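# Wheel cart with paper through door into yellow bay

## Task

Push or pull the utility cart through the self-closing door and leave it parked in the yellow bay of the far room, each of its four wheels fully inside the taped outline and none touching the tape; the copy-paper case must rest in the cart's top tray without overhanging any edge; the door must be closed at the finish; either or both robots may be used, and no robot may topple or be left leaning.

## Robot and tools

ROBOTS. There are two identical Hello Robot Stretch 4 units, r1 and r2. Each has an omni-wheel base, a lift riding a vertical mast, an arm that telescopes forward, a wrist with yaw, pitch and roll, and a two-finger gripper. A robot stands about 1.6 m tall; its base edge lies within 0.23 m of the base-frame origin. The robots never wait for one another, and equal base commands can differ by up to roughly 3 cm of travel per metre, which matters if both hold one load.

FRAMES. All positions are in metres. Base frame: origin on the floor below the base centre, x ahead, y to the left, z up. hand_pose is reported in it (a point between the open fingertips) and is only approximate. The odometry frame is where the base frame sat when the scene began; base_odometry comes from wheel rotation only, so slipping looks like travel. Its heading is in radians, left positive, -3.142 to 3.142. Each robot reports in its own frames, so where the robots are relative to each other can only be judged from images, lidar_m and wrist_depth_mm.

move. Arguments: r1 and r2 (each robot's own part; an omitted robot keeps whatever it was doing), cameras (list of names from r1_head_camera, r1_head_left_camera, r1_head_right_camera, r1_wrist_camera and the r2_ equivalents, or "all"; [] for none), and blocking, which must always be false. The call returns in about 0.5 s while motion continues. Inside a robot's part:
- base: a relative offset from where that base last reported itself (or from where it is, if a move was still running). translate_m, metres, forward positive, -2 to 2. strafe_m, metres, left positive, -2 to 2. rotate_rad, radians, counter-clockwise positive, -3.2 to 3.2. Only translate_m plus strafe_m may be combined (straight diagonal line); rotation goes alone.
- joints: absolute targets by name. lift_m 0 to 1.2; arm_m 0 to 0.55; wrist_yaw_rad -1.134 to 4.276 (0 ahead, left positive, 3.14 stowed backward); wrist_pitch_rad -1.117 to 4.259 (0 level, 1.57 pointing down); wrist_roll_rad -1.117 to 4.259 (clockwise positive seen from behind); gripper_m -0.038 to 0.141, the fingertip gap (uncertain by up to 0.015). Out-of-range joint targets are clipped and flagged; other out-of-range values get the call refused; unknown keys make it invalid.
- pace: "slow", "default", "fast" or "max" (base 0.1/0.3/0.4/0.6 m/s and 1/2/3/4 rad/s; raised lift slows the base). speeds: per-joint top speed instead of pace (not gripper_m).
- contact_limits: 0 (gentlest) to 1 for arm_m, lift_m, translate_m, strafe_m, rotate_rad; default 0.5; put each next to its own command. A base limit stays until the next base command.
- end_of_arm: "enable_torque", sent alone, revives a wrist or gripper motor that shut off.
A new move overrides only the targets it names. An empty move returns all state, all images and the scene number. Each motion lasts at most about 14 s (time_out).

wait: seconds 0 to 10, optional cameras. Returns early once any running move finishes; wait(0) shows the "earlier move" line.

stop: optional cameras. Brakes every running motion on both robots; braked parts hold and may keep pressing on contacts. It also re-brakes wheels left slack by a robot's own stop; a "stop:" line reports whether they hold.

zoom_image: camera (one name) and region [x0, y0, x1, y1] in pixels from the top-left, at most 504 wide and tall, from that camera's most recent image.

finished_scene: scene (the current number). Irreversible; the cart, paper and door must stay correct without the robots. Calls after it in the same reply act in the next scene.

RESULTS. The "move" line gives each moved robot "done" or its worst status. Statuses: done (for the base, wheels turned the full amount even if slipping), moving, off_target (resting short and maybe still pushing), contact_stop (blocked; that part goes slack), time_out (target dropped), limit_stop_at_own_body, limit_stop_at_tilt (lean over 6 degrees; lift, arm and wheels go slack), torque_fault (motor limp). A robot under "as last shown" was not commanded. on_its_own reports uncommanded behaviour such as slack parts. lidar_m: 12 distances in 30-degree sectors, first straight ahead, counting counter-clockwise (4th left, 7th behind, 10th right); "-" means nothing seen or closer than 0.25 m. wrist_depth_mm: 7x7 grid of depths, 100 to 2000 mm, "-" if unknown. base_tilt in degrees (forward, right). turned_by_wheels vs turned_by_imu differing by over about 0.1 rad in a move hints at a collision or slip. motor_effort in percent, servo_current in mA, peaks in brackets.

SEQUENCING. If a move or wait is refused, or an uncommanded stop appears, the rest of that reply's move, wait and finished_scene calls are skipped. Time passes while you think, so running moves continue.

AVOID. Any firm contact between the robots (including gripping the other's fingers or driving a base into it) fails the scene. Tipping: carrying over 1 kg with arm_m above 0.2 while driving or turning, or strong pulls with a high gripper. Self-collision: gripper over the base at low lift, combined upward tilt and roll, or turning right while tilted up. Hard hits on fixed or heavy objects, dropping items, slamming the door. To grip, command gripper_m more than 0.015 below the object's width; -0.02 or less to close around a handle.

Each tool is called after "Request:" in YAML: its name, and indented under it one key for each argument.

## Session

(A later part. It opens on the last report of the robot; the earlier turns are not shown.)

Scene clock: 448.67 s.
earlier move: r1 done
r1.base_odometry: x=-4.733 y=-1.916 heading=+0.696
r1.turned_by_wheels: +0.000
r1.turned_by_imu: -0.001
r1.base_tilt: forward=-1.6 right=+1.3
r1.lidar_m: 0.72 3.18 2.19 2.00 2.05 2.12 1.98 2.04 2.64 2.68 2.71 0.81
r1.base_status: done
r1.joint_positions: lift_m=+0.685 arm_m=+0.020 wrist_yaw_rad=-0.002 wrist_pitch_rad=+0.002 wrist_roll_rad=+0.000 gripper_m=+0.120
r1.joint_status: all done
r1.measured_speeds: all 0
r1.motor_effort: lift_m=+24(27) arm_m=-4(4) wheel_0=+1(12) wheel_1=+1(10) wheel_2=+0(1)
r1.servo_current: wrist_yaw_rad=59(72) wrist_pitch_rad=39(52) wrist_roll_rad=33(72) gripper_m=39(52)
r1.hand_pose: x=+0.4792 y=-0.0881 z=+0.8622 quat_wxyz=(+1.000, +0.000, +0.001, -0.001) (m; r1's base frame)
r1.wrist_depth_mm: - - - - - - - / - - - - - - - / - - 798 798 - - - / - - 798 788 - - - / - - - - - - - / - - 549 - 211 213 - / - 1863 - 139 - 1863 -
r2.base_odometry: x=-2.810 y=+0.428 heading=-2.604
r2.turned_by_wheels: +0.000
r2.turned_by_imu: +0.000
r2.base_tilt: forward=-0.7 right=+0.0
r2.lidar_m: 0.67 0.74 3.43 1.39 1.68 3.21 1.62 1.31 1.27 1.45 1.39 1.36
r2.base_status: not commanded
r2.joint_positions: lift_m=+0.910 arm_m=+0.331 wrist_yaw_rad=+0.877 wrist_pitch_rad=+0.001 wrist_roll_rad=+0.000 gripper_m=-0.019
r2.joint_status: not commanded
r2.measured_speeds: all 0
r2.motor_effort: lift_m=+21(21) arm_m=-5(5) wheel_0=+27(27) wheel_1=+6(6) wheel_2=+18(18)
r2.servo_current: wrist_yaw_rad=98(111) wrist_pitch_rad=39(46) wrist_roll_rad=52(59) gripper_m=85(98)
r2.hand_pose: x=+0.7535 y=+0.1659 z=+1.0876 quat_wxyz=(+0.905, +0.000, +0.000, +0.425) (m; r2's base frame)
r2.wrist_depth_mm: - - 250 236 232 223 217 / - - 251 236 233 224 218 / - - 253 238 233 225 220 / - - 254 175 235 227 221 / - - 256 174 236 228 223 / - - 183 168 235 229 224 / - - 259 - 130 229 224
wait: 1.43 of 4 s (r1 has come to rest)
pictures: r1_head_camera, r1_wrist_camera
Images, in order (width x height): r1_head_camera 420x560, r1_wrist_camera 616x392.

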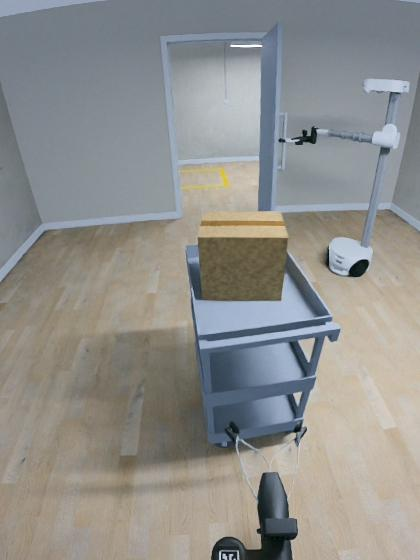

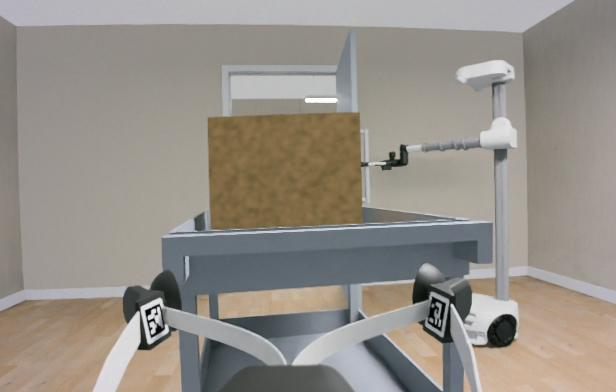

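Request:
move:
  blocking: false
  r1: {"base":{"translate_m":0.15,"strafe_m":-0.03},"joints":{"lift_m":0.665}}

Request:
wait:
  seconds: 3
  cameras: ["r1_wrist_camera","r1_head_camera"]

Scene clock: 489.93 s.
move: r1 moving
r1.base_odometry: x=-4.705 y=-1.900 heading=+0.696
r1.turned_by_wheels: +0.000
r1.turned_by_imu: +0.000
r1.base_tilt: forward=-1.6 right=+1.3
r1.lidar_m: 0.67 3.23 2.21 2.02 2.05 2.16 2.00 2.08 2.69 2.67 2.72 0.77
r1.base_status: translate_m moving; strafe_m moving
r1.joint_positions: lift_m=+0.666 arm_m=+0.020 wrist_yaw_rad=-0.002 wrist_pitch_rad=+0.002 wrist_roll_rad=+0.000 gripper_m=+0.120
r1.joint_status: lift_m moving
r1.measured_speeds: translate_m=+0.123 strafe_m=-0.025 rotate_rad=-0.003 lift_m=-0.009 arm_m=+0.000 wrist_yaw_rad=+0.000 wrist_pitch_rad=+0.000 wrist_roll_rad=+0.000
r1.motor_effort: lift_m=+13(22) arm_m=-4(4) wheel_0=+8(8) wheel_1=+4(6) wheel_2=-8(9)
r1.servo_current: wrist_yaw_rad=59(65) wrist_pitch_rad=39(46) wrist_roll_rad=46(65) gripper_m=39(46)
r1.hand_pose: x=+0.4792 y=-0.0881 z=+0.8432 quat_wxyz=(+1.000, +0.000, +0.001, -0.001) (m; r1's base frame)
r1.wrist_depth_mm: - - - - - - - / - - - - - - - / - - 768 759 - - - / - - 768 768 - - - / - - - - 564 - - / - - - - 209 - - / - 1863 - 139 - 1756 1921
r2: as last shown
r2.lidar_m: 0.69 0.72 3.44 1.40 1.66 3.24 1.64 1.31 1.30 1.45 1.39 1.37
r2.servo_current: wrist_yaw_rad=111(117) wrist_pitch_rad=39(46) wrist_roll_rad=46(52) gripper_m=91(98)
r2.wrist_depth_mm: - - 251 236 231 224 217 / - - 250 237 232 224 219 / - - 253 238 235 226 221 / - - 254 175 236 228 221 / - - 256 174 236 229 224 / - - 183 168 234 229 224 / - - 260 - 131 229 225
pictures: none

Scene clock: 491.27 s.
earlier move: r1 done
r1.base_odometry: x=-4.598 y=-1.843 heading=+0.696
r1.turned_by_wheels: +0.000
r1.turned_by_imu: +0.000
r1.base_tilt: forward=-1.6 right=+1.3
r1.lidar_m: 0.58 3.28 2.27 2.05 2.11 2.28 2.11 2.19 2.81 2.63 2.68 0.64
r1.base_status: done
r1.joint_positions: lift_m=+0.665 arm_m=+0.020 wrist_yaw_rad=-0.002 wrist_pitch_rad=+0.002 wrist_roll_rad=+0.000 gripper_m=+0.120
r1.joint_status: all done
r1.measured_speeds: all 0
r1.motor_effort: lift_m=+12(22) arm_m=-4(4) wheel_0=+1(10) wheel_1=+1(6) wheel_2=-1(10)
r1.servo_current: wrist_yaw_rad=52(78) wrist_pitch_rad=52(52) wrist_roll_rad=46(65) gripper_m=46(52)
r1.hand_pose: x=+0.4792 y=-0.0881 z=+0.8431 quat_wxyz=(+1.000, +0.000, +0.001, -0.001) (m; r1's base frame)
r1.wrist_depth_mm: - - - - - - - / - - - - - - - / - - 647 640 - - - / - - 647 647 - - - / - - - - - - - / - 216 410 1042 211 473 - / - 399 - 139 1921 1708 -
r2.base_odometry: x=-2.810 y=+0.428 heading=-2.604
r2.turned_by_wheels: +0.000
r2.turned_by_imu: +0.000
r2.base_tilt: forward=-0.7 right=+0.0
r2.lidar_m: 0.68 0.73 3.45 1.40 1.67 3.23 1.64 1.33 1.30 1.45 1.40 1.37
r2.base_status: not commanded
r2.joint_positions: lift_m=+0.910 arm_m=+0.331 wrist_yaw_rad=+0.877 wrist_pitch_rad=+0.001 wrist_roll_rad=+0.000 gripper_m=-0.019
r2.joint_status: not commanded
r2.measured_speeds: all 0
r2.motor_effort: lift_m=+21(21) arm_m=-5(5) wheel_0=+27(28) wheel_1=+6(6) wheel_2=+18(18)
r2.servo_current: wrist_yaw_rad=104(117) wrist_pitch_rad=46(46) wrist_roll_rad=39(59) gripper_m=91(98)
r2.hand_pose: x=+0.7535 y=+0.1659 z=+1.0876 quat_wxyz=(+0.905, +0.000, +0.000, +0.425) (m; r2's base frame)
r2.wrist_depth_mm: - - 250 236 231 224 217 / - - 251 237 233 224 218 / - - 253 238 234 226 220 / - - 255 175 235 228 220 / - - 255 174 237 228 223 / - - 183 168 235 230 224 / - - 259 - 130 229 225
wait: 1.33 of 3 s (r1 has come to rest)
pictures: r1_head_camera, r1_wrist_camera
Images, in order (width x height): r1_head_camera 420x560, r1_wrist_camera 616x392.

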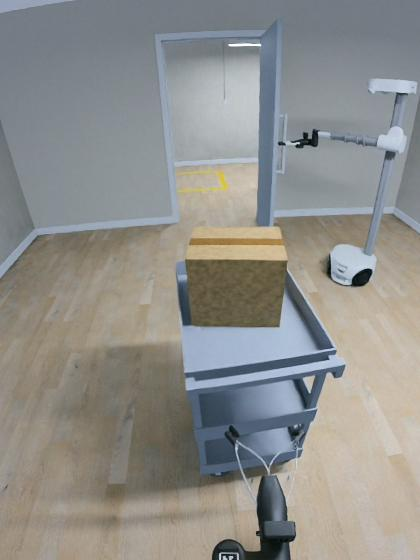

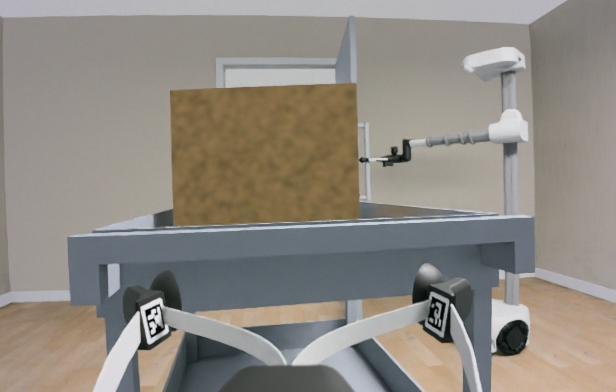

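Request:
move:
  blocking: false
  r1: {"base":{"translate_m":0.5},"pace":"slow","contact_limits":{"translate_m":0.8}}

Request:
wait:
  seconds: 7
  cameras: ["r1_wrist_camera","r1_head_camera"]

Scene clock: 508.03 s.
move: r1 moving
r1.base_odometry: x=-4.589 y=-1.835 heading=+0.696
r1.turned_by_wheels: +0.000
r1.turned_by_imu: +0.000
r1.base_tilt: forward=-1.6 right=+1.3
r1.lidar_m: 0.57 3.29 2.22 2.04 2.12 2.30 2.15 2.19 2.82 2.63 2.68 0.63
r1.base_status: translate_m moving
r1.joint_positions: lift_m=+0.665 arm_m=+0.020 wrist_yaw_rad=-0.002 wrist_pitch_rad=+0.002 wrist_roll_rad=+0.000 gripper_m=+0.120
r1.joint_status: not commanded
r1.measured_speeds: translate_m=+0.048 strafe_m=+0.000 rotate_rad=-0.001 lift_m=+0.000 arm_m=+0.000 wrist_yaw_rad=+0.000 wrist_pitch_rad=+0.000 wrist_roll_rad=+0.000
r1.motor_effort: lift_m=+12(13) arm_m=-4(4) wheel_0=+5(6) wheel_1=+6(6) wheel_2=-6(6)
r1.servo_current: wrist_yaw_rad=52(59) wrist_pitch_rad=39(46) wrist_roll_rad=39(59) gripper_m=52(52)
r1.contact_limits: translate_m 0.8
r1.hand_pose: x=+0.4792 y=-0.0881 z=+0.8431 quat_wxyz=(+1.000, +0.000, +0.001, -0.001) (m; r1's base frame)
r1.wrist_depth_mm: - - - - - - - / - - - 627 - - - / - - 634 627 - - - / - - 634 634 - - - / - - - - - - - / - 216 399 424 211 459 - / - 402 - 139 1921 1661 1983
r2: as last shown
r2.lidar_m: 0.69 0.73 3.42 1.38 1.67 3.22 1.65 1.34 1.29 1.44 1.40 1.36
r2.motor_effort: lift_m=+21(21) arm_m=-5(5) wheel_0=+27(27) wheel_1=+6(6) wheel_2=+18(18)
r2.servo_current: wrist_yaw_rad=85(111) wrist_pitch_rad=39(46) wrist_roll_rad=33(52) gripper_m=91(98)
r2.wrist_depth_mm: - - 250 236 231 223 217 / - - 251 236 233 224 219 / - - 252 237 235 226 220 / - - 253 175 235 228 223 / - - 256 174 236 229 223 / - - 182 168 236 229 224 / - - 260 - 131 229 224
pictures: none

Scene clock: 513.80 s.
earlier move: r1 done
r1.base_odometry: x=-4.215 y=-1.522 heading=+0.696
r1.turned_by_wheels: +0.000
r1.turned_by_imu: +0.001
r1.base_tilt: forward=-1.6 right=+1.3
r1.lidar_m: 0.47 0.49 2.28 2.13 2.14 2.81 2.62 2.68 2.80 2.60 2.64 0.57
r1.base_status: done
r1.joint_positions: lift_m=+0.665 arm_m=+0.020 wrist_yaw_rad=+0.002 wrist_pitch_rad=+0.003 wrist_roll_rad=+0.000 gripper_m=+0.120
r1.joint_status: not commanded
r1.measured_speeds: all 0
r1.motor_effort: lift_m=+13(13) arm_m=+4(5) wheel_0=+5(11) wheel_1=+4(8) wheel_2=-3(14)
r1.servo_current: wrist_yaw_rad=33(72) wrist_pitch_rad=39(52) wrist_roll_rad=52(72) gripper_m=46(52)
r1.contact_limits: translate_m 0.8
r1.hand_pose: x=+0.4794 y=-0.0868 z=+0.8429 quat_wxyz=(+1.000, +0.000, +0.001, +0.001) (m; r1's base frame)
r1.wrist_depth_mm: - - - - - - - / - 535 512 627 - - - / - 539 508 634 - - 1618 / - 535 512 544 - - - / - - - - - - - / - 197 - - 189 - - / 1921 297 - 140 309 1808 1576
r2.base_odometry: x=-2.810 y=+0.428 heading=-2.604
r2.turned_by_wheels: +0.000
r2.turned_by_imu: +0.001
r2.base_tilt: forward=-0.7 right=+0.0
r2.lidar_m: 0.69 0.74 1.47 1.17 2.02 3.19 1.64 1.31 1.31 1.44 1.40 1.35
r2.base_status: not commanded
r2.joint_positions: lift_m=+0.910 arm_m=+0.331 wrist_yaw_rad=+0.877 wrist_pitch_rad=+0.001 wrist_roll_rad=+0.000 gripper_m=-0.019
r2.joint_status: not commanded
r2.measured_speeds: all 0
r2.motor_effort: lift_m=+21(21) arm_m=-5(5) wheel_0=+26(27) wheel_1=+6(7) wheel_2=+18(18)
r2.servo_current: wrist_yaw_rad=91(117) wrist_pitch_rad=39(46) wrist_roll_rad=46(65) gripper_m=91(98)
r2.hand_pose: x=+0.7535 y=+0.1659 z=+1.0876 quat_wxyz=(+0.905, +0.000, +0.000, +0.425) (m; r2's base frame)
r2.wrist_depth_mm: - - 249 236 232 223 217 / - - 250 236 233 224 220 / - - 253 239 235 226 220 / - - 253 175 236 227 222 / - - 257 174 237 228 224 / - - 183 168 235 229 224 / - - 260 - 131 229 224
wait: 5.77 of 7 s (r1 has come to rest)
pictures: r1_head_camera, r1_wrist_camera
Images, in order (width x height): r1_head_camera 420x560, r1_wrist_camera 616x392.

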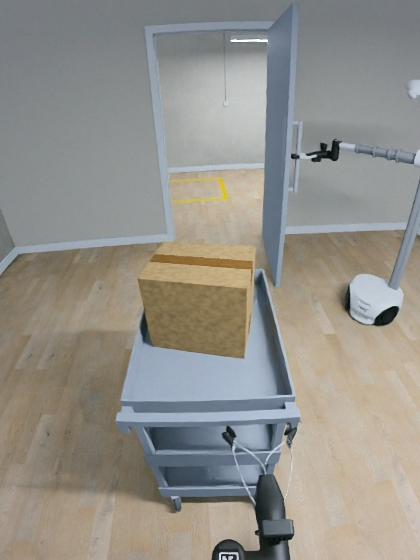

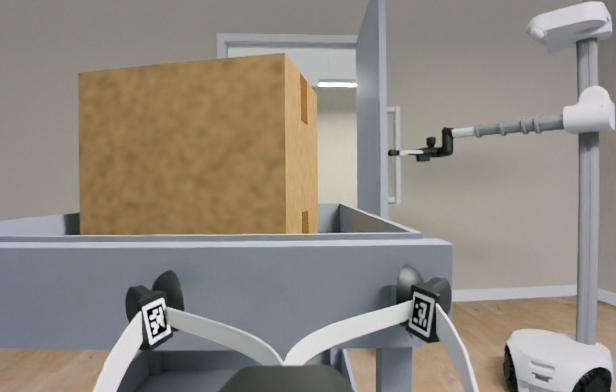

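Request:
move:
  blocking: false
  r1: {"base":{"translate_m":-0.06}}

Request:
wait:
  seconds: 2

Request:
move:
  blocking: false
  r1: {"base":{"strafe_m":0.107}}

Request:
wait:
  seconds: 2
  cameras: ["r1_wrist_camera"]

Scene clock: 524.33 s.
move: r1 moving
r1.base_odometry: x=-4.239 y=-1.542 heading=+0.696
r1.turned_by_wheels: +0.000
r1.turned_by_imu: -0.001
r1.base_tilt: forward=-1.6 right=+1.3
r1.lidar_m: 0.50 0.54 2.28 2.11 2.15 2.75 2.61 2.66 2.77 2.58 2.64 0.60
r1.base_status: translate_m moving
r1.joint_positions: lift_m=+0.665 arm_m=+0.020 wrist_yaw_rad=+0.002 wrist_pitch_rad=+0.003 wrist_roll_rad=+0.000 gripper_m=+0.120
r1.joint_status: not commanded
r1.measured_speeds: translate_m=-0.119 strafe_m=-0.001 rotate_rad=-0.005 lift_m=+0.000 arm_m=+0.000 wrist_yaw_rad=+0.000 wrist_pitch_rad=+0.000 wrist_roll_rad=+0.000
r1.motor_effort: lift_m=+13(13) arm_m=+4(4) wheel_0=-4(8) wheel_1=-7(8) wheel_2=+8(8)
r1.servo_current: wrist_yaw_rad=52(65) wrist_pitch_rad=39(46) wrist_roll_rad=39(52) gripper_m=39(46)
r1.hand_pose: x=+0.4794 y=-0.0868 z=+0.8429 quat_wxyz=(+1.000, +0.000, +0.001, +0.001) (m; r1's base frame)
r1.wrist_depth_mm: - - - - - - - / - 564 539 - - - - / - 559 535 715 - - 1661 / - 564 535 707 - - - / - - - - - - - / 324 201 180 329 190 1808 - / - 904 - 139 1863 1756 1537
r2: as last shown
r2.turned_by_imu: +0.000
r2.lidar_m: 0.70 0.73 1.49 1.21 2.02 3.23 1.64 1.32 1.30 1.45 1.39 1.36
r2.motor_effort: lift_m=+21(21) arm_m=-5(5) wheel_0=+27(27) wheel_1=+6(6) wheel_2=+18(18)
r2.servo_current: wrist_yaw_rad=98(104) wrist_pitch_rad=39(39) wrist_roll_rad=33(52) gripper_m=91(104)
r2.wrist_depth_mm: - - 249 236 232 224 216 / - - 250 236 233 224 220 / - - 254 238 234 226 220 / - - 254 175 235 227 221 / - - 256 174 236 228 222 / - - 183 168 235 229 224 / - - 260 - 131 229 224
pictures: none

Scene clock: 525.10 s.
earlier move: r1 done
r1.base_odometry: x=-4.261 y=-1.560 heading=+0.696
r1.turned_by_wheels: +0.000
r1.turned_by_imu: +0.000
r1.base_tilt: forward=-1.6 right=+1.3
r1.lidar_m: 0.52 0.55 2.26 2.11 2.14 2.72 2.56 2.62 2.79 2.58 2.64 0.57
r1.base_status: done
r1.joint_positions: lift_m=+0.665 arm_m=+0.020 wrist_yaw_rad=+0.002 wrist_pitch_rad=+0.003 wrist_roll_rad=+0.000 gripper_m=+0.120
r1.joint_status: not commanded
r1.measured_speeds: all 0
r1.motor_effort: lift_m=+13(13) arm_m=+4(4) wheel_0=-3(8) wheel_1=-2(8) wheel_2=+0(8)
r1.servo_current: wrist_yaw_rad=52(65) wrist_pitch_rad=39(52) wrist_roll_rad=46(65) gripper_m=46(46)
r1.hand_pose: x=+0.4794 y=-0.0868 z=+0.8429 quat_wxyz=(+1.000, +0.000, +0.001, +0.001) (m; r1's base frame)
r1.wrist_depth_mm: - - - - - - - / - 603 574 - - - - / - 597 574 768 - - - / - 597 569 759 - - - / - - - - - - - / 355 211 359 359 191 1808 - / - 904 - 143 1983 1661 1499
r2.base_odometry: x=-2.810 y=+0.428 heading=-2.604
r2.turned_by_wheels: +0.000
r2.turned_by_imu: +0.000
r2.base_tilt: forward=-0.7 right=+0.0
r2.lidar_m: 0.68 0.71 1.52 1.23 2.04 3.21 1.59 1.31 1.29 1.46 1.39 1.37
r2.base_status: not commanded
r2.joint_positions: lift_m=+0.910 arm_m=+0.331 wrist_yaw_rad=+0.877 wrist_pitch_rad=+0.001 wrist_roll_rad=+0.000 gripper_m=-0.019
r2.joint_status: not commanded
r2.measured_speeds: all 0
r2.motor_effort: lift_m=+21(21) arm_m=-5(5) wheel_0=+27(28) wheel_1=+6(6) wheel_2=+18(18)
r2.servo_current: wrist_yaw_rad=104(111) wrist_pitch_rad=46(46) wrist_roll_rad=52(59) gripper_m=85(104)
r2.hand_pose: x=+0.7535 y=+0.1659 z=+1.0876 quat_wxyz=(+0.905, +0.000, +0.000, +0.425) (m; r2's base frame)
r2.wrist_depth_mm: - - 249 235 231 222 217 / - - 251 236 233 224 219 / - - 253 239 234 226 220 / - - 254 175 235 228 221 / - - 256 174 236 229 223 / - - 183 168 236 229 224 / - - 259 - 130 229 224
wait: 0.77 of 2 s (r1 has come to rest)
pictures: none

Scene clock: 525.60 s.
move: r1 moving
r1.base_odometry: x=-4.284 y=-1.532 heading=+0.696
r1.turned_by_wheels: +0.000
r1.turned_by_imu: +0.000
r1.base_tilt: forward=-1.6 right=+1.3
r1.lidar_m: 0.53 0.53 2.24 2.09 2.12 2.74 2.57 2.64 2.82 2.63 2.68 0.58
r1.base_status: strafe_m moving
r1.joint_positions: lift_m=+0.665 arm_m=+0.020 wrist_yaw_rad=+0.002 wrist_pitch_rad=+0.003 wrist_roll_rad=+0.000 gripper_m=+0.120
r1.joint_status: not commanded
r1.measured_speeds: translate_m=+0.000 strafe_m=+0.140 rotate_rad=+0.000 lift_m=+0.000 arm_m=+0.000 wrist_yaw_rad=+0.000 wrist_pitch_rad=+0.000 wrist_roll_rad=+0.000
r1.motor_effort: lift_m=+13(13) arm_m=+4(4) wheel_0=-11(11) wheel_1=+10(10) wheel_2=+0(1)
r1.servo_current: wrist_yaw_rad=46(59) wrist_pitch_rad=39(46) wrist_roll_rad=33(52) gripper_m=46(46)
r1.hand_pose: x=+0.4794 y=-0.0868 z=+0.8429 quat_wxyz=(+1.000, +0.000, +0.001, +0.001) (m; r1's base frame)
r1.wrist_depth_mm: - - - - - - - / - 603 574 - - - - / - 597 574 621 - - - / - 597 574 621 - - - / - - - - - - - / 353 211 357 362 192 1808 - / - 917 - 144 373 1708 1576
r2: as last shown
r2.base_tilt: forward=-0.7 right=+0.1
r2.lidar_m: 0.70 0.73 1.51 1.22 2.09 3.20 1.63 1.32 1.31 1.47 1.39 1.37
r2.motor_effort: lift_m=+21(21) arm_m=-5(5) wheel_0=+27(27) wheel_1=+6(6) wheel_2=+18(18)
r2.servo_current: wrist_yaw_rad=104(104) wrist_pitch_rad=39(46) wrist_roll_rad=39(59) gripper_m=91(98)
r2.wrist_depth_mm: - - 250 236 231 222 216 / - - 251 236 232 224 219 / - - 253 238 235 226 220 / - - 255 176 235 228 222 / - - 256 174 236 229 222 / - - 183 168 236 229 224 / - - 260 - 131 228 225
pictures: none

Scene clock: 526.60 s.
earlier move: r1 done
r1.base_odometry: x=-4.330 y=-1.478 heading=+0.696
r1.turned_by_wheels: +0.000
r1.turned_by_imu: +0.000
r1.base_tilt: forward=-1.5 right=+1.3
r1.lidar_m: 0.52 0.56 2.18 1.98 2.04 2.67 2.57 2.67 2.90 2.71 2.75 0.56
r1.base_status: done
r1.joint_positions: lift_m=+0.665 arm_m=+0.020 wrist_yaw_rad=+0.002 wrist_pitch_rad=+0.003 wrist_roll_rad=+0.000 gripper_m=+0.120
r1.joint_status: not commanded
r1.measured_speeds: all 0
r1.motor_effort: lift_m=+13(13) arm_m=+4(4) wheel_0=-1(12) wheel_1=+0(10) wheel_2=+0(2)
r1.servo_current: wrist_yaw_rad=39(65) wrist_pitch_rad=39(52) wrist_roll_rad=46(65) gripper_m=52(52)
r1.hand_pose: x=+0.4794 y=-0.0868 z=+0.8429 quat_wxyz=(+1.000, +0.000, +0.001, +0.001) (m; r1's base frame)
r1.wrist_depth_mm: - - - - - - - / - - 591 569 - - - / - - 591 569 - - - / - - 591 564 - - - / - - - - - - 1661 / 349 211 353 359 192 202 1808 / 375 1808 931 139 1983 389 1537
r2.base_odometry: x=-2.810 y=+0.428 heading=-2.604
r2.turned_by_wheels: +0.000
r2.turned_by_imu: +0.000
r2.base_tilt: forward=-0.7 right=+0.0
r2.lidar_m: 0.71 0.73 1.53 1.21 2.13 3.19 1.64 1.30 1.29 1.43 1.40 1.38
r2.base_status: not commanded
r2.joint_positions: lift_m=+0.910 arm_m=+0.331 wrist_yaw_rad=+0.877 wrist_pitch_rad=+0.001 wrist_roll_rad=+0.000 gripper_m=-0.019
r2.joint_status: not commanded
r2.measured_speeds: all 0
r2.motor_effort: lift_m=+21(21) arm_m=-5(5) wheel_0=+27(27) wheel_1=+6(6) wheel_2=+18(18)
r2.servo_current: wrist_yaw_rad=104(117) wrist_pitch_rad=33(46) wrist_roll_rad=52(59) gripper_m=91(98)
r2.hand_pose: x=+0.7535 y=+0.1659 z=+1.0876 quat_wxyz=(+0.905, +0.000, +0.000, +0.425) (m; r2's base frame)
r2.wrist_depth_mm: - - 250 236 231 224 216 / - - 250 237 233 225 219 / - - 253 238 234 227 220 / - - 254 175 235 227 220 / - - 256 175 236 228 223 / - - 183 168 235 229 223 / - - 259 - 130 229 224
wait: 1.00 of 2 s (r1 has come to rest)
pictures: r1_wrist_camera
Images, in order (width x height): r1_wrist_camera 616x392.

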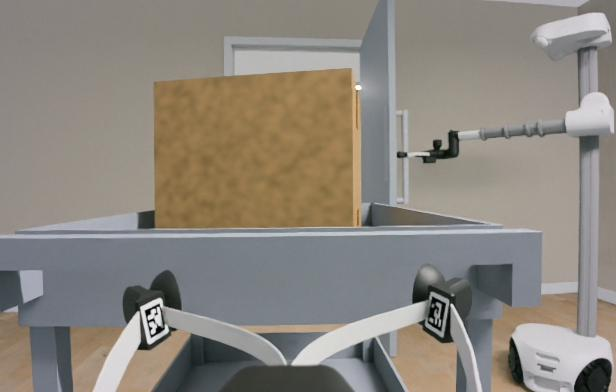

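Request:
move:
  blocking: false
  r1: {"base":{"translate_m":0.05,"strafe_m":0.04}}

Request:
wait:
  seconds: 2

Request:
move:
  blocking: false
  r1: {"base":{"translate_m":0.6},"pace":"slow","contact_limits":{"translate_m":0.8}}

Request:
wait:
  seconds: 8
  cameras: ["r1_wrist_camera","r1_head_camera","r2_head_left_camera"]

Scene clock: 533.57 s.
move: r1 moving
r1.base_odometry: x=-4.323 y=-1.445 heading=+0.696
r1.turned_by_wheels: +0.000
r1.turned_by_imu: +0.000
r1.base_tilt: forward=-1.6 right=+1.2
r1.lidar_m: 0.49 0.51 2.14 2.00 1.98 2.65 2.62 2.69 2.92 2.73 2.80 0.55
r1.base_status: translate_m moving; strafe_m moving
r1.joint_positions: lift_m=+0.665 arm_m=+0.020 wrist_yaw_rad=+0.002 wrist_pitch_rad=+0.003 wrist_roll_rad=+0.000 gripper_m=+0.120
r1.joint_status: not commanded
r1.measured_speeds: translate_m=+0.102 strafe_m=+0.080 rotate_rad=+0.004 lift_m=+0.000 arm_m=+0.000 wrist_yaw_rad=+0.000 wrist_pitch_rad=+0.000 wrist_roll_rad=+0.000
r1.motor_effort: lift_m=+13(13) arm_m=+4(4) wheel_0=-5(6) wheel_1=+9(10) wheel_2=-8(10)
r1.servo_current: wrist_yaw_rad=52(72) wrist_pitch_rad=39(46) wrist_roll_rad=46(59) gripper_m=39(46)
r1.hand_pose: x=+0.4794 y=-0.0868 z=+0.8429 quat_wxyz=(+1.000, +0.000, +0.001, +0.001) (m; r1's base frame)
r1.wrist_depth_mm: - - - - - - - / - - 574 539 - - - / - - 559 544 - - - / - - 569 549 - - - / - - - - - - - / 327 201 181 340 191 215 1808 / 345 1756 904 139 1983 353 1576
r2: as last shown
r2.lidar_m: 0.69 0.73 1.51 1.17 2.14 3.21 1.61 1.32 1.29 1.45 1.39 1.37
r2.servo_current: wrist_yaw_rad=104(104) wrist_pitch_rad=39(46) wrist_roll_rad=52(52) gripper_m=91(98)
r2.wrist_depth_mm: - - 249 235 232 224 217 / - - 251 237 233 224 218 / - - 253 238 235 226 220 / - - 255 175 235 228 221 / - - 256 174 236 228 223 / - - 183 168 234 229 224 / - - 260 - 130 229 224
pictures: none

Scene clock: 534.33 s.
earlier move: r1 done
r1.base_odometry: x=-4.317 y=-1.416 heading=+0.696
r1.turned_by_wheels: +0.000
r1.turned_by_imu: +0.000
r1.base_tilt: forward=-1.6 right=+1.3
r1.lidar_m: 0.49 0.52 2.10 1.98 1.98 2.64 2.64 2.72 2.94 2.73 2.79 0.56
r1.base_status: done
r1.joint_positions: lift_m=+0.665 arm_m=+0.020 wrist_yaw_rad=+0.002 wrist_pitch_rad=+0.003 wrist_roll_rad=+0.000 gripper_m=+0.120
r1.joint_status: not commanded
r1.measured_speeds: all 0
r1.motor_effort: lift_m=+13(13) arm_m=+4(4) wheel_0=-4(6) wheel_1=+1(10) wheel_2=+0(10)
r1.servo_current: wrist_yaw_rad=26(72) wrist_pitch_rad=39(52) wrist_roll_rad=46(59) gripper_m=39(46)
r1.hand_pose: x=+0.4794 y=-0.0868 z=+0.8429 quat_wxyz=(+1.000, +0.000, +0.001, +0.001) (m; r1's base frame)
r1.wrist_depth_mm: - - - - - - - / - - 554 525 504 - - / - - 544 530 508 - - / - - 549 530 512 - - / - - - - - - - / 282 200 - - 189 214 - / 322 304 878 143 842 1808 317
r2.base_odometry: x=-2.810 y=+0.428 heading=-2.604
r2.turned_by_wheels: +0.000
r2.turned_by_imu: +0.000
r2.base_tilt: forward=-0.6 right=+0.0
r2.lidar_m: 0.70 0.74 1.52 1.22 2.16 3.22 1.60 1.33 1.29 1.46 1.38 1.38
r2.base_status: not commanded
r2.joint_positions: lift_m=+0.910 arm_m=+0.331 wrist_yaw_rad=+0.877 wrist_pitch_rad=+0.001 wrist_roll_rad=+0.000 gripper_m=-0.019
r2.joint_status: not commanded
r2.measured_speeds: all 0
r2.on_its_own: wrist_yaw_rad is at rest, and its servo_current (111 mA) is outside its rest range (0 to 104 mA)
r2.motor_effort: lift_m=+21(21) arm_m=-5(5) wheel_0=+27(27) wheel_1=+6(6) wheel_2=+18(18)
r2.servo_current: wrist_yaw_rad=111(111) wrist_pitch_rad=39(46) wrist_roll_rad=26(59) gripper_m=91(98)
r2.hand_pose: x=+0.7535 y=+0.1659 z=+1.0876 quat_wxyz=(+0.905, +0.000, +0.000, +0.425) (m; r2's base frame)
r2.wrist_depth_mm: - - 250 236 232 224 217 / - - 251 238 233 224 219 / - - 252 238 234 226 220 / - - 254 175 235 228 221 / - - 256 174 237 228 224 / - - 183 168 236 229 224 / - - 259 - 130 229 224
wait: 0.77 of 2 s (r1 has come to rest)
pictures: none

Scene clock: 534.83 s.
move: r1 moving
r1.base_odometry: x=-4.307 y=-1.408 heading=+0.696
r1.turned_by_wheels: +0.000
r1.turned_by_imu: +0.000
r1.base_tilt: forward=-1.7 right=+1.3
r1.lidar_m: 0.48 0.48 2.10 1.98 2.02 2.64 2.66 2.72 2.93 2.74 2.79 0.55
r1.base_status: translate_m moving
r1.joint_positions: lift_m=+0.665 arm_m=+0.020 wrist_yaw_rad=+0.002 wrist_pitch_rad=+0.003 wrist_roll_rad=+0.000 gripper_m=+0.120
r1.joint_status: not commanded
r1.measured_speeds: translate_m=+0.047 strafe_m=+0.000 rotate_rad=+0.003 lift_m=+0.000 arm_m=+0.000 wrist_yaw_rad=+0.000 wrist_pitch_rad=+0.000 wrist_roll_rad=+0.000
r1.motor_effort: lift_m=+13(13) arm_m=+4(4) wheel_0=+6(7) wheel_1=+6(6) wheel_2=-9(9)
r1.servo_current: wrist_yaw_rad=52(65) wrist_pitch_rad=46(46) wrist_roll_rad=39(59) gripper_m=39(46)
r1.contact_limits: translate_m 0.8
r1.hand_pose: x=+0.4794 y=-0.0868 z=+0.8429 quat_wxyz=(+1.000, +0.000, +0.001, +0.001) (m; r1's base frame)
r1.wrist_depth_mm: - - - - - - - / - - 535 508 - - - / - - 539 517 504 - - / - - 535 517 500 - - / - 484 - - - - - / 289 193 - - 191 214 309 / 297 1708 741 148 842 1756 319
r2.base_odometry: x=-2.810 y=+0.428 heading=-2.604
r2.turned_by_wheels: +0.000
r2.turned_by_imu: +0.000
r2.base_tilt: forward=-0.7 right=+0.0
r2.lidar_m: 0.70 0.73 1.50 1.22 2.17 3.18 1.64 1.32 1.30 1.45 1.39 1.37
r2.base_status: not commanded
r2.joint_positions: lift_m=+0.910 arm_m=+0.331 wrist_yaw_rad=+0.877 wrist_pitch_rad=+0.001 wrist_roll_rad=+0.000 gripper_m=-0.019
r2.joint_status: not commanded
r2.measured_speeds: all 0
r2.motor_effort: lift_m=+21(21) arm_m=-5(5) wheel_0=+27(27) wheel_1=+6(6) wheel_2=+18(18)
r2.servo_current: wrist_yaw_rad=91(111) wrist_pitch_rad=46(46) wrist_roll_rad=39(59) gripper_m=91(98)
r2.hand_pose: x=+0.7535 y=+0.1659 z=+1.0876 quat_wxyz=(+0.905, +0.000, +0.000, +0.425) (m; r2's base frame)
r2.wrist_depth_mm: - - 250 236 232 224 217 / - - 251 237 233 224 219 / - - 252 239 236 226 220 / - - 254 175 235 227 221 / - - 256 174 237 229 223 / - - 183 168 236 229 224 / - - 260 - 130 229 225
pictures: none

Scene clock: 541.63 s.
earlier move: r1 done
r1.base_odometry: x=-3.856 y=-1.031 heading=+0.696
r1.turned_by_wheels: +0.000
r1.turned_by_imu: +0.000
r1.base_tilt: forward=-1.6 right=+1.3
r1.lidar_m: 0.46 0.50 2.18 2.03 2.05 2.69 3.25 3.30 2.90 2.69 1.59 0.56
r1.base_status: done
r1.joint_positions: lift_m=+0.665 arm_m=+0.020 wrist_yaw_rad=+0.002 wrist_pitch_rad=+0.003 wrist_roll_rad=+0.000 gripper_m=+0.120
r1.joint_status: not commanded
r1.measured_speeds: all 0
r1.motor_effort: lift_m=+13(13) arm_m=+4(4) wheel_0=+4(11) wheel_1=+4(9) wheel_2=-2(11)
r1.servo_current: wrist_yaw_rad=59(72) wrist_pitch_rad=52(52) wrist_roll_rad=33(72) gripper_m=46(52)
r1.contact_limits: translate_m 0.8
r1.hand_pose: x=+0.4794 y=-0.0868 z=+0.8429 quat_wxyz=(+1.000, +0.000, +0.001, +0.001) (m; r1's base frame)
r1.wrist_depth_mm: - - - - - - - / - 539 508 603 - - - / - 535 508 609 - 1430 - / - 539 508 525 - - - / - - - - - - - / - 193 - - 190 - - / 1921 866 157 148 307 1808 -
r2.base_odometry: x=-2.810 y=+0.428 heading=-2.604
r2.turned_by_wheels: +0.000
r2.turned_by_imu: +0.001
r2.base_tilt: forward=-0.7 right=+0.0
r2.lidar_m: 0.72 0.73 1.09 1.28 4.47 3.23 1.61 1.33 1.29 1.45 1.40 1.37
r2.base_status: not commanded
r2.joint_positions: lift_m=+0.910 arm_m=+0.331 wrist_yaw_rad=+0.877 wrist_pitch_rad=+0.001 wrist_roll_rad=+0.000 gripper_m=-0.019
r2.joint_status: not commanded
r2.measured_speeds: all 0
r2.motor_effort: lift_m=+21(21) arm_m=-5(5) wheel_0=+27(28) wheel_1=+6(7) wheel_2=+18(18)
r2.servo_current: wrist_yaw_rad=104(111) wrist_pitch_rad=46(46) wrist_roll_rad=52(65) gripper_m=85(98)
r2.hand_pose: x=+0.7535 y=+0.1659 z=+1.0876 quat_wxyz=(+0.905, +0.000, +0.000, +0.425) (m; r2's base frame)
r2.wrist_depth_mm: - - 249 236 232 223 217 / - - 251 237 232 224 219 / - - 252 238 234 225 220 / - - 254 175 235 228 221 / 904 1042 255 175 236 229 224 / 891 976 183 168 235 229 224 / - - 260 - 130 229 224
wait: 6.80 of 8 s (r1 has come to rest)
pictures: r1_head_camera, r1_wrist_camera, r2_head_left_camera
Images, in order (width x height): r1_head_camera 420x560, r1_wrist_camera 616x392, r2_head_left_camera 420x672.

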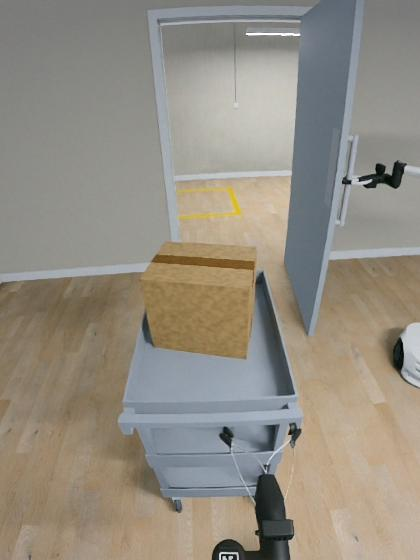

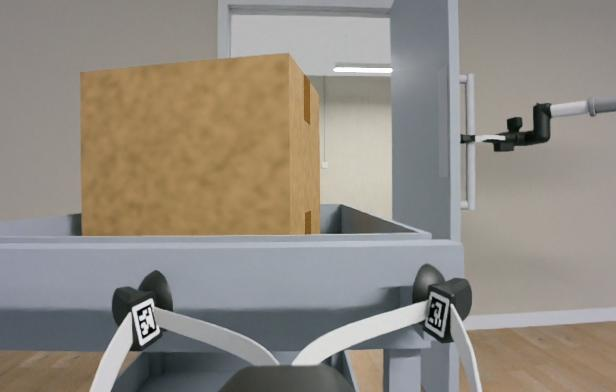

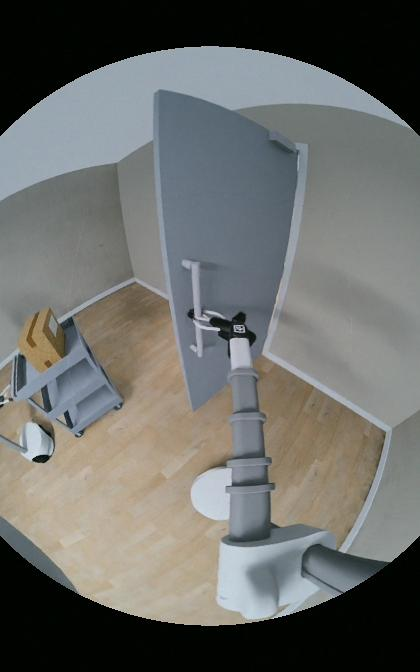

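Request:
move:
  blocking: false
  cameras: ["r1_head_camera","r1_wrist_camera","r2_head_camera","r1_head_left_camera"]

Scene clock: 567.00 s.
r1.base_odometry: x=-3.856 y=-1.031 heading=+0.696
r1.turned_by_wheels: +0.000
r1.turned_by_imu: +0.000
r1.base_tilt: forward=-1.6 right=+1.3
r1.lidar_m: 0.46 0.46 2.16 2.01 2.08 2.66 3.24 3.28 2.87 2.70 1.62 0.59
r1.base_status: done
r1.joint_positions: lift_m=+0.665 arm_m=+0.020 wrist_yaw_rad=+0.002 wrist_pitch_rad=+0.003 wrist_roll_rad=+0.000 gripper_m=+0.120
r1.joint_status: not commanded
r1.measured_speeds: all 0
r1.motor_effort: lift_m=+13(13) arm_m=+4(4) wheel_0=+4(11) wheel_1=+4(9) wheel_2=-2(11)
r1.servo_current: wrist_yaw_rad=39(72) wrist_pitch_rad=46(52) wrist_roll_rad=39(72) gripper_m=46(52)
r1.contact_limits: translate_m 0.8
r1.hand_pose: x=+0.4794 y=-0.0868 z=+0.8429 quat_wxyz=(+1.000, +0.000, +0.001, +0.001) (m; r1's base frame)
r1.wrist_depth_mm: - - - - - - - / - 539 508 609 - - - / - 530 512 609 - 1397 - / - 535 512 521 - - - / - - - - - - - / - 194 - - 190 - - / 1921 842 156 148 306 1756 -
r2.base_odometry: x=-2.810 y=+0.428 heading=-2.604
r2.turned_by_wheels: +0.000
r2.turned_by_imu: +0.000
r2.base_tilt: forward=-0.7 right=+0.0
r2.lidar_m: 0.71 0.72 1.13 1.26 4.46 3.23 1.63 1.31 1.29 1.43 1.36 1.37
r2.base_status: not commanded
r2.joint_positions: lift_m=+0.910 arm_m=+0.331 wrist_yaw_rad=+0.877 wrist_pitch_rad=+0.001 wrist_roll_rad=+0.000 gripper_m=-0.019
r2.joint_status: not commanded
r2.measured_speeds: all 0
r2.motor_effort: lift_m=+21(21) arm_m=-5(5) wheel_0=+27(28) wheel_1=+6(7) wheel_2=+18(18)
r2.servo_current: wrist_yaw_rad=98(111) wrist_pitch_rad=46(46) wrist_roll_rad=39(65) gripper_m=91(98)
r2.hand_pose: x=+0.7535 y=+0.1659 z=+1.0876 quat_wxyz=(+0.905, +0.000, +0.000, +0.425) (m; r2's base frame)
r2.wrist_depth_mm: - - 249 236 232 224 216 / - - 251 237 233 225 219 / - - 252 237 234 225 220 / - - 254 175 235 228 221 / 891 1060 256 174 236 228 223 / 891 991 183 168 235 229 224 / - - 258 - 130 228 224
pictures: r1_head_camera, r1_head_left_camera, r1_wrist_camera, r2_head_camera
Images, in order (width x height): r1_head_camera 420x560, r1_head_left_camera 420x672, r1_wrist_camera 616x392, r2_head_camera 420x560.

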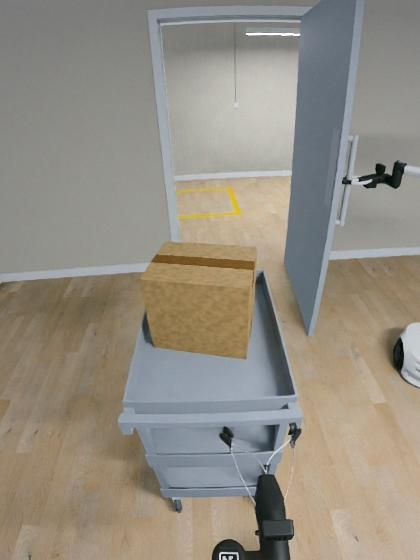

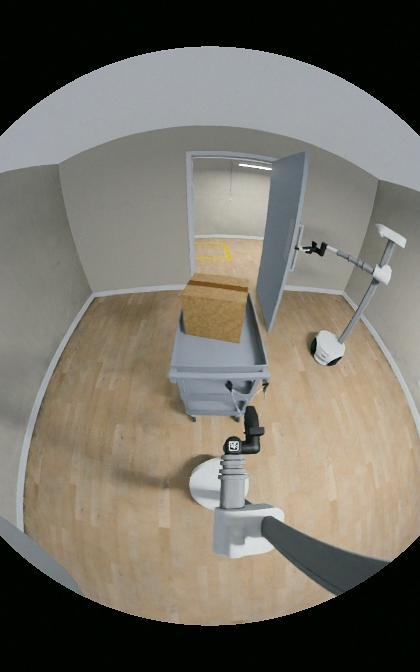

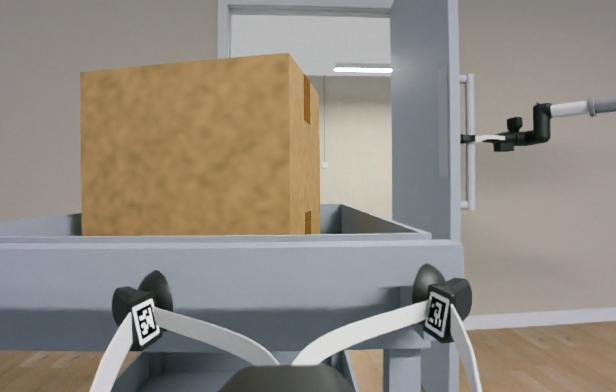

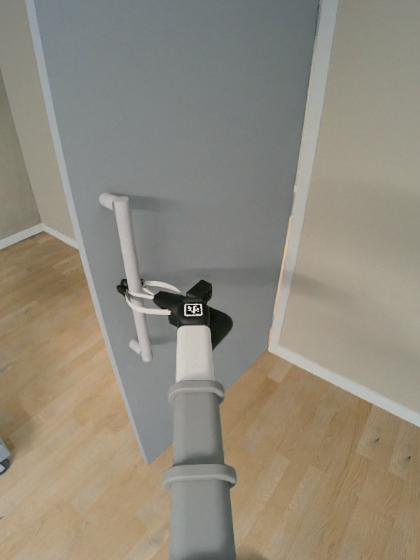

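Request:
move:
  blocking: false
  r1: {"base":{"translate_m":-0.06},"pace":"slow"}

Request:
wait:
  seconds: 3

Request:
move:
  blocking: false
  r1: {"base":{"strafe_m":0.13},"pace":"slow"}

Request:
wait:
  seconds: 4

Request:
move:
  blocking: false
  r1: {"base":{"rotate_rad":-0.08},"pace":"slow"}

Request:
wait:
  seconds: 2
  cameras: ["r1_head_camera","r1_wrist_camera"]

Scene clock: 586.53 s.
move: r1 moving
r1.base_odometry: x=-3.866 y=-1.039 heading=+0.696
r1.turned_by_wheels: +0.000
r1.turned_by_imu: +0.000
r1.base_tilt: forward=-1.6 right=+1.2
r1.lidar_m: 0.47 0.50 2.17 2.04 2.06 2.65 3.24 3.29 2.89 2.71 1.62 0.57
r1.base_status: translate_m moving
r1.joint_positions: lift_m=+0.665 arm_m=+0.020 wrist_yaw_rad=+0.002 wrist_pitch_rad=+0.003 wrist_roll_rad=+0.000 gripper_m=+0.120
r1.joint_status: not commanded
r1.measured_speeds: translate_m=-0.048 strafe_m=+0.000 rotate_rad=+0.000 lift_m=+0.000 arm_m=+0.000 wrist_yaw_rad=+0.000 wrist_pitch_rad=+0.000 wrist_roll_rad=+0.000
r1.motor_effort: lift_m=+13(13) arm_m=+4(4) wheel_0=-3(7) wheel_1=-4(5) wheel_2=+6(6)
r1.servo_current: wrist_yaw_rad=52(65) wrist_pitch_rad=46(52) wrist_roll_rad=33(59) gripper_m=33(46)
r1.hand_pose: x=+0.4794 y=-0.0868 z=+0.8429 quat_wxyz=(+1.000, +0.000, +0.001, +0.001) (m; r1's base frame)
r1.wrist_depth_mm: - - - - - - - / - 554 525 627 - - - / - 544 517 627 - 1430 - / - 539 521 539 - - - / - - - - - - - / - 200 - - 190 - - / 1921 306 - 144 319 1808 -
r2: as last shown
r2.base_tilt: forward=-0.6 right=+0.0
r2.lidar_m: 0.70 0.75 1.12 1.29 4.44 3.20 1.62 1.32 1.29 1.46 1.41 1.36
r2.motor_effort: lift_m=+21(21) arm_m=-5(5) wheel_0=+27(28) wheel_1=+6(6) wheel_2=+18(18)
r2.servo_current: wrist_yaw_rad=98(104) wrist_pitch_rad=39(39) wrist_roll_rad=46(59) gripper_m=91(98)
r2.wrist_depth_mm: - - 249 236 231 223 218 / - - 251 237 233 224 218 / - - 253 238 235 225 220 / - - 255 175 236 228 221 / 904 1060 256 174 236 228 223 / 891 1008 182 168 235 229 224 / - - 258 - 130 229 224
pictures: none

Scene clock: 587.87 s.
earlier move: r1 done
r1.base_odometry: x=-3.902 y=-1.069 heading=+0.696
r1.turned_by_wheels: +0.000
r1.turned_by_imu: +0.000
r1.base_tilt: forward=-1.6 right=+1.3
r1.lidar_m: 0.53 0.55 2.17 2.02 2.07 2.67 3.18 3.25 2.87 2.68 1.66 0.61
r1.base_status: done
r1.joint_positions: lift_m=+0.665 arm_m=+0.020 wrist_yaw_rad=+0.002 wrist_pitch_rad=+0.003 wrist_roll_rad=+0.000 gripper_m=+0.120
r1.joint_status: not commanded
r1.measured_speeds: all 0
r1.motor_effort: lift_m=+13(13) arm_m=+4(4) wheel_0=-3(7) wheel_1=-3(6) wheel_2=+3(7)
r1.servo_current: wrist_yaw_rad=52(65) wrist_pitch_rad=39(52) wrist_roll_rad=59(59) gripper_m=39(46)
r1.hand_pose: x=+0.4794 y=-0.0868 z=+0.8429 quat_wxyz=(+1.000, +0.000, +0.001, +0.001) (m; r1's base frame)
r1.wrist_depth_mm: - - - - - - - / - 603 564 - - - - / - 597 574 668 - - - / - 603 569 580 - - - / - - - - - - - / 353 211 355 357 192 - - / - 185 - 143 366 1808 -
r2.base_odometry: x=-2.810 y=+0.428 heading=-2.604
r2.turned_by_wheels: +0.000
r2.turned_by_imu: +0.000
r2.base_tilt: forward=-0.7 right=+0.0
r2.lidar_m: 0.69 0.73 1.10 1.27 4.47 3.21 1.63 1.33 1.30 1.46 1.40 1.36
r2.base_status: not commanded
r2.joint_positions: lift_m=+0.910 arm_m=+0.331 wrist_yaw_rad=+0.877 wrist_pitch_rad=+0.001 wrist_roll_rad=+0.000 gripper_m=-0.019
r2.joint_status: not commanded
r2.measured_speeds: all 0
r2.motor_effort: lift_m=+21(21) arm_m=-5(6) wheel_0=+27(28) wheel_1=+6(7) wheel_2=+18(18)
r2.servo_current: wrist_yaw_rad=91(111) wrist_pitch_rad=39(46) wrist_roll_rad=52(59) gripper_m=98(98)
r2.hand_pose: x=+0.7535 y=+0.1659 z=+1.0876 quat_wxyz=(+0.905, +0.000, +0.000, +0.425) (m; r2's base frame)
r2.wrist_depth_mm: - - 249 236 233 224 216 / - - 250 236 232 224 218 / - - 253 238 234 227 220 / - - 253 175 236 228 221 / 891 1060 255 174 237 229 223 / 904 960 183 168 235 229 224 / - - 259 - 131 229 225
wait: 1.33 of 3 s (r1 has come to rest)
pictures: none

Scene clock: 588.37 s.
move: r1 moving
r1.base_odometry: x=-3.912 y=-1.058 heading=+0.696
r1.turned_by_wheels: +0.000
r1.turned_by_imu: +0.000
r1.base_tilt: forward=-1.6 right=+1.3
r1.lidar_m: 0.53 0.55 2.18 2.01 2.06 2.68 3.18 3.26 2.89 2.72 1.63 0.56
r1.base_status: strafe_m moving
r1.joint_positions: lift_m=+0.665 arm_m=+0.020 wrist_yaw_rad=+0.002 wrist_pitch_rad=+0.003 wrist_roll_rad=+0.000 gripper_m=+0.120
r1.joint_status: not commanded
r1.measured_speeds: translate_m=+0.000 strafe_m=+0.056 rotate_rad=+0.003 lift_m=+0.000 arm_m=+0.000 wrist_yaw_rad=+0.000 wrist_pitch_rad=+0.000 wrist_roll_rad=+0.000
r1.motor_effort: lift_m=+13(13) arm_m=+4(4) wheel_0=-6(8) wheel_1=+6(7) wheel_2=+1(2)
r1.servo_current: wrist_yaw_rad=46(65) wrist_pitch_rad=46(46) wrist_roll_rad=39(59) gripper_m=39(46)
r1.hand_pose: x=+0.4794 y=-0.0868 z=+0.8429 quat_wxyz=(+1.000, +0.000, +0.001, +0.001) (m; r1's base frame)
r1.wrist_depth_mm: - - - - - - - / - - 574 - - - - / - 603 569 609 - - - / - 603 574 609 - - - / - - - - - - - / 353 211 357 359 191 - - / - 878 - 143 366 1808 -
r2: as last shown
r2.lidar_m: 0.70 0.75 1.13 1.27 4.46 3.22 1.66 1.31 1.30 1.44 1.39 1.37
r2.motor_effort: lift_m=+21(21) arm_m=-5(5) wheel_0=+27(27) wheel_1=+6(7) wheel_2=+18(18)
r2.servo_current: wrist_yaw_rad=104(111) wrist_pitch_rad=39(46) wrist_roll_rad=46(65) gripper_m=91(98)
r2.wrist_depth_mm: - - 249 236 231 223 217 / - - 252 237 233 224 219 / - - 251 238 234 225 220 / - - 254 175 236 227 222 / 904 1078 256 174 237 229 223 / 904 976 183 167 235 229 224 / - - 258 - 130 229 224
pictures: none

Scene clock: 590.30 s.
earlier move: r1 done
r1.base_odometry: x=-3.986 y=-0.970 heading=+0.696
r1.turned_by_wheels: +0.000
r1.turned_by_imu: +0.000
r1.base_tilt: forward=-1.6 right=+1.3
r1.lidar_m: 0.51 2.68 2.04 1.89 1.93 2.51 3.19 3.24 3.02 2.82 1.74 0.58
r1.base_status: done
r1.joint_positions: lift_m=+0.665 arm_m=+0.020 wrist_yaw_rad=+0.002 wrist_pitch_rad=+0.003 wrist_roll_rad=+0.000 gripper_m=+0.120
r1.joint_status: not commanded
r1.measured_speeds: all 0
r1.motor_effort: lift_m=+13(13) arm_m=+4(4) wheel_0=-3(9) wheel_1=+2(7) wheel_2=+0(2)
r1.servo_current: wrist_yaw_rad=52(72) wrist_pitch_rad=46(52) wrist_roll_rad=59(72) gripper_m=39(52)
r1.hand_pose: x=+0.4794 y=-0.0868 z=+0.8429 quat_wxyz=(+1.000, +0.000, +0.001, +0.001) (m; r1's base frame)
r1.wrist_depth_mm: - - - - - - - / - - 609 574 - - - / - - 591 564 - 1464 - / - - 597 574 878 1430 - / 353 - - - - - - / 345 201 351 355 192 359 - / 1863 355 904 140 1808 366 -
r2.base_odometry: x=-2.810 y=+0.428 heading=-2.604
r2.turned_by_wheels: +0.000
r2.turned_by_imu: +0.000
r2.base_tilt: forward=-0.7 right=+0.0
r2.lidar_m: 0.69 0.74 1.11 1.26 4.46 3.21 1.63 1.32 1.29 1.44 1.38 1.36
r2.base_status: not commanded
r2.joint_positions: lift_m=+0.910 arm_m=+0.331 wrist_yaw_rad=+0.877 wrist_pitch_rad=+0.001 wrist_roll_rad=+0.000 gripper_m=-0.019
r2.joint_status: not commanded
r2.measured_speeds: all 0
r2.motor_effort: lift_m=+21(21) arm_m=-5(5) wheel_0=+27(28) wheel_1=+6(7) wheel_2=+18(18)
r2.servo_current: wrist_yaw_rad=98(111) wrist_pitch_rad=46(52) wrist_roll_rad=46(65) gripper_m=85(98)
r2.hand_pose: x=+0.7535 y=+0.1659 z=+1.0876 quat_wxyz=(+0.905, +0.000, +0.000, +0.425) (m; r2's base frame)
r2.wrist_depth_mm: - - 249 236 232 224 217 / - - 250 237 234 224 220 / - - 253 238 234 227 220 / - - 255 175 235 228 221 / 891 1042 256 174 236 228 222 / 891 976 183 168 235 229 224 / - - 258 - 130 229 225
wait: 1.93 of 4 s (r1 has come to rest)
pictures: none

Scene clock: 590.80 s.
move: r1 moving
r1.base_odometry: x=-3.986 y=-0.970 heading=+0.618
r1.turned_by_wheels: -0.078
r1.turned_by_imu: -0.078
r1.base_tilt: forward=-1.6 right=+1.3
r1.lidar_m: 0.51 0.53 2.11 1.90 1.90 2.37 3.19 3.22 3.11 2.82 1.77 0.59
r1.base_status: rotate_rad moving
r1.joint_positions: lift_m=+0.665 arm_m=+0.020 wrist_yaw_rad=+0.002 wrist_pitch_rad=+0.003 wrist_roll_rad=+0.000 gripper_m=+0.120
r1.joint_status: not commanded
r1.measured_speeds: translate_m=+0.000 strafe_m=+0.000 rotate_rad=-0.080 lift_m=+0.000 arm_m=+0.000 wrist_yaw_rad=+0.000 wrist_pitch_rad=+0.000 wrist_roll_rad=+0.000
r1.motor_effort: lift_m=+13(13) arm_m=+4(4) wheel_0=+2(7) wheel_1=+2(6) wheel_2=+2(6)
r1.servo_current: wrist_yaw_rad=46(59) wrist_pitch_rad=39(46) wrist_roll_rad=59(59) gripper_m=46(46)
r1.hand_pose: x=+0.4794 y=-0.0868 z=+0.8429 quat_wxyz=(+1.000, +0.000, +0.001, +0.001) (m; r1's base frame)
r1.wrist_depth_mm: - - - - - - - / - - 585 569 - - - / - 597 585 574 - - - / - 597 585 569 - - - / - - - - - - - / 338 211 355 366 191 213 - / 359 917 - 139 - 394 -
r2: as last shown
r2.lidar_m: 0.69 0.73 1.13 1.27 4.47 3.18 1.61 1.33 1.30 1.44 1.39 1.36
r2.motor_effort: lift_m=+21(21) arm_m=-5(5) wheel_0=+27(28) wheel_1=+6(6) wheel_2=+18(18)
r2.servo_current: wrist_yaw_rad=91(98) wrist_pitch_rad=46(52) wrist_roll_rad=46(52) gripper_m=91(98)
r2.wrist_depth_mm: - - 249 236 232 224 217 / - - 251 236 233 224 218 / - - 252 238 235 225 220 / - - 254 175 235 227 221 / 891 1060 255 174 237 228 224 / 904 991 183 168 235 229 224 / - - 258 - 130 228 224
pictures: none

Scene clock: 591.17 s.
earlier move: r1 done
r1.base_odometry: x=-3.986 y=-0.970 heading=+0.616
r1.turned_by_wheels: -0.002
r1.turned_by_imu: -0.002
r1.base_tilt: forward=-1.6 right=+1.3
r1.lidar_m: 0.53 0.54 2.13 1.92 1.90 2.34 3.18 3.21 3.14 2.82 1.76 0.56
r1.base_status: done
r1.joint_positions: lift_m=+0.665 arm_m=+0.020 wrist_yaw_rad=+0.002 wrist_pitch_rad=+0.003 wrist_roll_rad=+0.000 gripper_m=+0.120
r1.joint_status: not commanded
r1.measured_speeds: all 0
r1.motor_effort: lift_m=+13(13) arm_m=+4(4) wheel_0=+2(7) wheel_1=+1(6) wheel_2=+2(6)
r1.servo_current: wrist_yaw_rad=39(59) wrist_pitch_rad=39(46) wrist_roll_rad=46(59) gripper_m=39(52)
r1.hand_pose: x=+0.4794 y=-0.0868 z=+0.8429 quat_wxyz=(+1.000, +0.000, +0.001, +0.001) (m; r1's base frame)
r1.wrist_depth_mm: - - - - - - - / - - 585 580 - - - / - 591 585 569 - - - / - 597 580 574 - - - / - - - - - - - / 340 201 355 368 192 215 - / 368 866 - 139 407 392 -
r2.base_odometry: x=-2.810 y=+0.428 heading=-2.604
r2.turned_by_wheels: +0.000
r2.turned_by_imu: +0.000
r2.base_tilt: forward=-0.7 right=+0.0
r2.lidar_m: 0.70 0.72 1.12 1.28 4.45 3.22 1.63 1.32 1.30 1.46 1.39 1.38
r2.base_status: not commanded
r2.joint_positions: lift_m=+0.910 arm_m=+0.331 wrist_yaw_rad=+0.877 wrist_pitch_rad=+0.001 wrist_roll_rad=+0.000 gripper_m=-0.019
r2.joint_status: not commanded
r2.measured_speeds: all 0
r2.motor_effort: lift_m=+21(21) arm_m=-5(5) wheel_0=+27(28) wheel_1=+6(6) wheel_2=+18(18)
r2.servo_current: wrist_yaw_rad=85(104) wrist_pitch_rad=39(52) wrist_roll_rad=39(59) gripper_m=98(98)
r2.hand_pose: x=+0.7535 y=+0.1659 z=+1.0876 quat_wxyz=(+0.905, +0.000, +0.000, +0.425) (m; r2's base frame)
r2.wrist_depth_mm: - - 249 236 231 224 216 / - - 250 236 233 224 219 / - - 252 238 234 225 220 / - - 254 176 235 227 222 / 904 1078 257 174 236 227 223 / 904 991 183 168 235 229 223 / - - 258 - 130 229 225
wait: 0.37 of 2 s (r1 has come to rest)
pictures: r1_head_camera, r1_wrist_camera
Images, in order (width x height): r1_head_camera 420x560, r1_wrist_camera 616x392.

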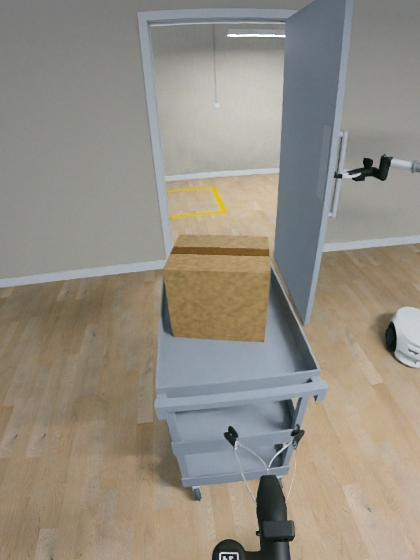

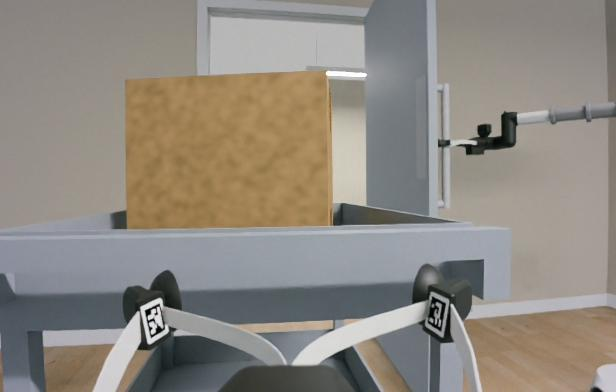

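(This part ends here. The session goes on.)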